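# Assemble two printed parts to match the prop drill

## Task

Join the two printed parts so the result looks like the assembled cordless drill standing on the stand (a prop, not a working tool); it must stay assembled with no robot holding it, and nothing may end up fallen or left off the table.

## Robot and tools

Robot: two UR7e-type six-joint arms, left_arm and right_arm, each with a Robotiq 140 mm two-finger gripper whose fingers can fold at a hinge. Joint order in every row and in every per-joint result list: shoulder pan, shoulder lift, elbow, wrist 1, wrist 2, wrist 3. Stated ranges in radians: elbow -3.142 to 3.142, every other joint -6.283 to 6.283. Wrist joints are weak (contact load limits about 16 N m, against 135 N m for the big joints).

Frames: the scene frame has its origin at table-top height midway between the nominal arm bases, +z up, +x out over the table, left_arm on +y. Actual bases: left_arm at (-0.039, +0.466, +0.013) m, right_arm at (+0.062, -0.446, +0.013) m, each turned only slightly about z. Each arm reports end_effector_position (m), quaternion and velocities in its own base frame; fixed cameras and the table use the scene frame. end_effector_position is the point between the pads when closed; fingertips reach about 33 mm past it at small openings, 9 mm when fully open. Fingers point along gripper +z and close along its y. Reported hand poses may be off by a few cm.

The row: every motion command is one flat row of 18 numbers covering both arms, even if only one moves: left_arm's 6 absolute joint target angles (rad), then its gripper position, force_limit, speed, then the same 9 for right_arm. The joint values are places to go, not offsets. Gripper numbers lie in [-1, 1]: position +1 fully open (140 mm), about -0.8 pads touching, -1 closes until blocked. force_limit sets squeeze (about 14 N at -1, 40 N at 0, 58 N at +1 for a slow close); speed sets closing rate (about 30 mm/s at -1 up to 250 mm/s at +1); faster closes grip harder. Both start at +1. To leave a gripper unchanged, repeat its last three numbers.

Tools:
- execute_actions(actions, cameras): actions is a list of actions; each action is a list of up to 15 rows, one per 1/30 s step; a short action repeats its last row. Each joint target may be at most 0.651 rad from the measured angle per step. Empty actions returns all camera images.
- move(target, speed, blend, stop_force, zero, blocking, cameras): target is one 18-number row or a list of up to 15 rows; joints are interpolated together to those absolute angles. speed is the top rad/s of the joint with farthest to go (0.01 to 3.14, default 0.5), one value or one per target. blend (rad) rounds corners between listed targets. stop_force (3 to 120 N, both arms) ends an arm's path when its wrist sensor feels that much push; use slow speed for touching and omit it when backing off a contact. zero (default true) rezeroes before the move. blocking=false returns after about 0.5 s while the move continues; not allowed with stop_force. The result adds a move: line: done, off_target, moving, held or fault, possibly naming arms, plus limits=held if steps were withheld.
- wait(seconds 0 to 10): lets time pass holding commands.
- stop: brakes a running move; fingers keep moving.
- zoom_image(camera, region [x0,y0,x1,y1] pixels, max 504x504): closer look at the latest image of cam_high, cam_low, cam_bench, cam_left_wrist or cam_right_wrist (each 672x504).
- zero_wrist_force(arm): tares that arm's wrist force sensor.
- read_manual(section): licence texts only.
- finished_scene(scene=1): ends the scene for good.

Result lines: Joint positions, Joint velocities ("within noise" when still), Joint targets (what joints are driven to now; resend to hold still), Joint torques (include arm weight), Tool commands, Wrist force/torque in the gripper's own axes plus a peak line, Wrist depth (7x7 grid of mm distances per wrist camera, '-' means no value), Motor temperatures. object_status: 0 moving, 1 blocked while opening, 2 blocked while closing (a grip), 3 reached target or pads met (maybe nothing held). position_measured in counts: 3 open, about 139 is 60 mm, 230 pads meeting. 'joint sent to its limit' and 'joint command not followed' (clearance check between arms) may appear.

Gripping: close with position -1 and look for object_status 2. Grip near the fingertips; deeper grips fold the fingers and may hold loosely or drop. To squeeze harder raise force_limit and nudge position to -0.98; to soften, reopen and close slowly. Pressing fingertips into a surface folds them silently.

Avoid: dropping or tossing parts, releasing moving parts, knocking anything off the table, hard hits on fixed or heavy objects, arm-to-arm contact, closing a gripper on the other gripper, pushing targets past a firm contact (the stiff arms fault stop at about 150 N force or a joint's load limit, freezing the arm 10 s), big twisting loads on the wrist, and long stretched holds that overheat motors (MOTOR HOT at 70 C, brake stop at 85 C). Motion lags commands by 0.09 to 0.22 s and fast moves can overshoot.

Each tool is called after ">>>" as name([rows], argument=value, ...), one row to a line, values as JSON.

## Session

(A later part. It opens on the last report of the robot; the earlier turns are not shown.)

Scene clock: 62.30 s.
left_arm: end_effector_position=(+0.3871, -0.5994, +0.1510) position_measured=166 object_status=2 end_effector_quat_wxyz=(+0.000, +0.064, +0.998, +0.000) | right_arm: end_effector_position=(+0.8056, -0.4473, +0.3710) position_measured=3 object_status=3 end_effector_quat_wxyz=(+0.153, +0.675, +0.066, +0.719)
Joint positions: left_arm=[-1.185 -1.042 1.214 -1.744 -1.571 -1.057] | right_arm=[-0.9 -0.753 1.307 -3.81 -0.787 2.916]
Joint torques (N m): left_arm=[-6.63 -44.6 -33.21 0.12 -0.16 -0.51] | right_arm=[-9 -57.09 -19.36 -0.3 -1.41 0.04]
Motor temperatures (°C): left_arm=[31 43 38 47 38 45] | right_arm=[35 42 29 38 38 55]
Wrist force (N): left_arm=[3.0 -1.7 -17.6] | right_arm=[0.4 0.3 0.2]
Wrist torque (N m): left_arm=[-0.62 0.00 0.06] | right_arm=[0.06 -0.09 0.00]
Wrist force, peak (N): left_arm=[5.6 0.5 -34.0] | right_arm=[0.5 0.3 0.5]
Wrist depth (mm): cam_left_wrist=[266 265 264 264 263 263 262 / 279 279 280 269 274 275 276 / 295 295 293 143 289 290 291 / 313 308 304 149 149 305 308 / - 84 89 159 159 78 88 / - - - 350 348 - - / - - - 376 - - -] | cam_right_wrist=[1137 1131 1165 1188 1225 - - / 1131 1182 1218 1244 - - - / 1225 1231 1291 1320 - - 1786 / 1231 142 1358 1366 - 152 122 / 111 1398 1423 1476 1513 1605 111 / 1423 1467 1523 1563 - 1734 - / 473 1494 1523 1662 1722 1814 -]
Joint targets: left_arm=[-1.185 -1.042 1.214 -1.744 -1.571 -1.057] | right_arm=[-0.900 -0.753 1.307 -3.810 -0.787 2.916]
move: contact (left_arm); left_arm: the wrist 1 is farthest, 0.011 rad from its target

>>> move(target=[-1.1853,-1.042,1.212,-1.741,-1.5708,-1.0573,-1,0,-1,-0.9,-0.753,1.307,-3.81,-0.787,2.916,1,1,1])

>>> move(target=[-1.1853,-1.042,1.212,-1.741,-1.5708,-1.0573,0.6,0,-1,-0.9,-0.753,1.307,-3.81,-0.787,2.916,1,1,1])

>>> move(target=[-1.1853,-1.0546,0.9804,-1.4966,-1.5708,-1.0573,0.6,0,-1,-0.9,-0.753,1.307,-3.81,-0.787,2.916,1,1,1], cameras=["cam_bench","cam_high","cam_left_wrist"])

>>> zoom_image(camera="cam_high", region=[320, 130, 460, 260])

>>> zoom_image(camera="cam_bench", region=[370, 240, 550, 420])

Scene clock: 63.27 s.
left_arm: end_effector_position=(+0.3870, -0.5992, +0.1520) position_measured=166 object_status=2 end_effector_quat_wxyz=(+0.000, +0.064, +0.998, +0.000) | right_arm: end_effector_position=(+0.8056, -0.4473, +0.3710) position_measured=3 object_status=3 end_effector_quat_wxyz=(+0.153, +0.675, +0.066, +0.719)
Joint positions: left_arm=[-1.185 -1.042 1.212 -1.741 -1.571 -1.057] | right_arm=[-0.9 -0.753 1.307 -3.81 -0.787 2.916]
Joint torques (N m): left_arm=[-7.42 -61.16 -39.12 -1.05 0.08 -0.59] | right_arm=[-8.92 -56.75 -19.34 0.06 -1.3 0.26]
Motor temperatures (°C): left_arm=[31 42 38 47 38 45] | right_arm=[35 42 29 38 38 55]
Wrist force (N): left_arm=[-0.4 -1.8 1.7] | right_arm=[0.3 0.2 -0.1]
Wrist torque (N m): left_arm=[-0.41 -0.10 0.07] | right_arm=[0.04 -0.06 0.00]
Wrist force, peak (N): left_arm=[3.2 -1.8 -17.5] | right_arm=[0.5 0.4 0.1]
Wrist depth (mm): cam_left_wrist=[265 266 265 263 264 263 264 / 279 280 279 235 274 277 277 / 296 296 293 142 292 293 292 / 313 309 303 150 149 305 309 / - 83 89 160 158 78 88 / - - - 351 351 - - / - - - 377 - - -] | cam_right_wrist=[1085 1137 1148 1194 1381 1170 - / 1170 1182 1206 1257 - - - / 1200 1212 1271 1320 - - 1616 / 1231 142 1350 1423 1373 - 129 / 110 1398 1414 1494 1485 1476 112 / 1414 1449 1523 - - 1494 107 / 471 1467 1553 1747 1871 - -]
Joint targets: left_arm=[-1.185 -1.042 1.212 -1.741 -1.571 -1.057] | right_arm=[-0.900 -0.753 1.307 -3.810 -0.787 2.916]
move: done

Scene clock: 65.87 s.
left_arm: end_effector_position=(+0.3870, -0.5992, +0.1520) position_measured=53 object_status=0 end_effector_quat_wxyz=(+0.000, +0.064, +0.998, +0.000) | right_arm: end_effector_position=(+0.8056, -0.4473, +0.3710) position_measured=3 object_status=3 end_effector_quat_wxyz=(+0.153, +0.675, +0.066, +0.719)
Joint positions: left_arm=[-1.185 -1.042 1.212 -1.741 -1.571 -1.057] | right_arm=[-0.9 -0.753 1.307 -3.81 -0.787 2.916]
Joint torques (N m): left_arm=[-7.58 -52.29 -32.73 -5.55 2 -0.63] | right_arm=[-8.38 -55 -18.84 0.36 -1.44 0.24]
Motor temperatures (°C): left_arm=[31 42 38 47 38 44] | right_arm=[35 42 29 38 38 55]
Wrist force (N): left_arm=[-0.6 -1.5 0.4] | right_arm=[0.3 0.2 0.1]
Wrist torque (N m): left_arm=[-0.39 -0.09 0.07] | right_arm=[0.04 -0.07 0.00]
Wrist force, peak (N): left_arm=[-0.2 -1.7 1.7] | right_arm=[0.6 0.4 0.3]
Wrist depth (mm): cam_left_wrist=[266 265 265 264 263 263 262 / 279 280 279 272 273 278 277 / 296 294 294 143 293 292 293 / 309 121 308 151 304 145 305 / - 110 331 161 327 329 - / - 353 353 352 350 350 - / - 378 379 378 375 337 -] | cam_right_wrist=[1100 1131 1165 1206 1225 - - / 1148 1182 1218 1257 - - - / 1218 1238 1284 1320 - 1563 1476 / 1206 143 1342 1366 - - 122 / 110 1342 1467 1440 1389 1574 111 / 1440 1431 1504 1523 - - 111 / 465 1504 1553 1673 1814 1871 -]
Joint targets: left_arm=[-1.185 -1.042 1.212 -1.741 -1.571 -1.057] | right_arm=[-0.900 -0.753 1.307 -3.810 -0.787 2.916]
move: done

Scene clock: 66.83 s.
left_arm: end_effector_position=(+0.3870, -0.5991, +0.2501) position_measured=53 object_status=3 end_effector_quat_wxyz=(+0.000, +0.064, +0.998, +0.000) | right_arm: end_effector_position=(+0.8056, -0.4473, +0.3710) position_measured=3 object_status=3 end_effector_quat_wxyz=(+0.153, +0.675, +0.066, +0.719)
Joint positions: left_arm=[-1.185 -1.055 0.981 -1.497 -1.571 -1.057] | right_arm=[-0.9 -0.753 1.307 -3.81 -0.787 2.916]
Joint torques (N m): left_arm=[-7.12 -39.76 -28.87 -2.12 2.62 -0.6] | right_arm=[-7.31 -55.11 -19.68 0.14 -1.35 0.22]
Motor temperatures (°C): left_arm=[31 42 38 47 38 44] | right_arm=[35 42 29 38 38 55]
Wrist force (N): left_arm=[-0.4 -1.2 0.3] | right_arm=[0.4 0.3 0.3]
Wrist torque (N m): left_arm=[-0.33 -0.14 0.05] | right_arm=[0.06 -0.08 0.00]
Wrist force, peak (N): left_arm=[-0.6 -1.4 3.5] | right_arm=[0.6 0.1 0.1]
Wrist depth (mm): cam_left_wrist=[351 352 352 349 350 350 348 / 371 370 368 363 367 369 368 / 393 392 390 242 386 388 388 / 410 121 408 382 411 146 403 / - 110 442 438 437 429 97 / - 468 473 465 460 413 - / - 504 503 500 497 388 -] | cam_right_wrist=[1110 1131 1165 1176 1244 - - / 1148 1188 1244 1251 1320 - 1523 / 1200 1238 1277 1298 1373 - 1513 / 1231 142 1335 1513 1449 152 129 / 110 1381 1389 1381 1513 1595 112 / 1414 1431 1476 1476 1722 1574 111 / 471 1476 1574 1650 1553 1800 -]
Joint targets: left_arm=[-1.185 -1.055 0.980 -1.497 -1.571 -1.057] | right_arm=[-0.900 -0.753 1.307 -3.810 -0.787 2.916]
move: done
Images, in order (width x height): cam_high 672x504, cam_bench 672x504, cam_left_wrist 672x504.

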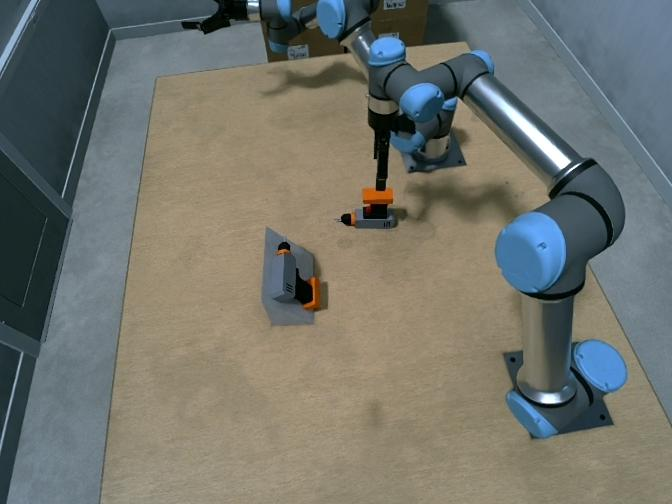

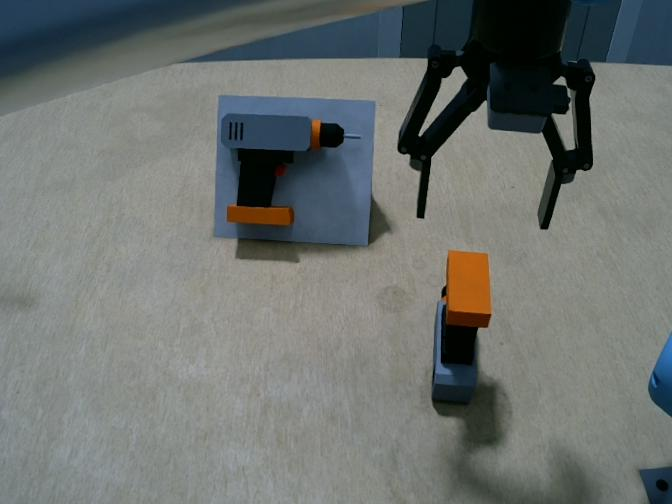

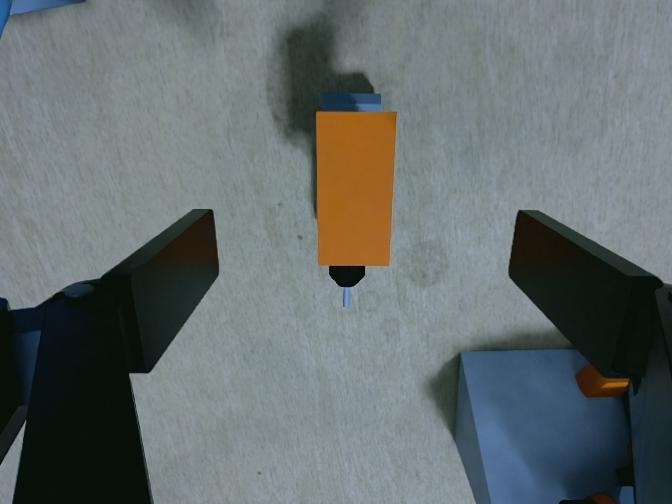

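Scaled by 3.600 from the camera's 672x504 image, which has a finer 960x720 frame.

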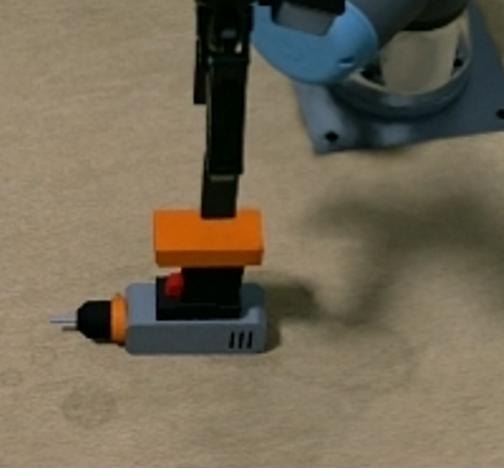

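Scaled by 2.800 from the camera's 672x504 image, which has a finer 960x720 frame.

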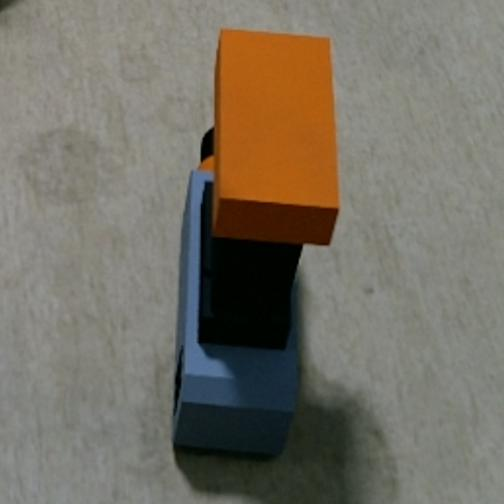

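>>> finished_scene()

The scene is finished: the task was done.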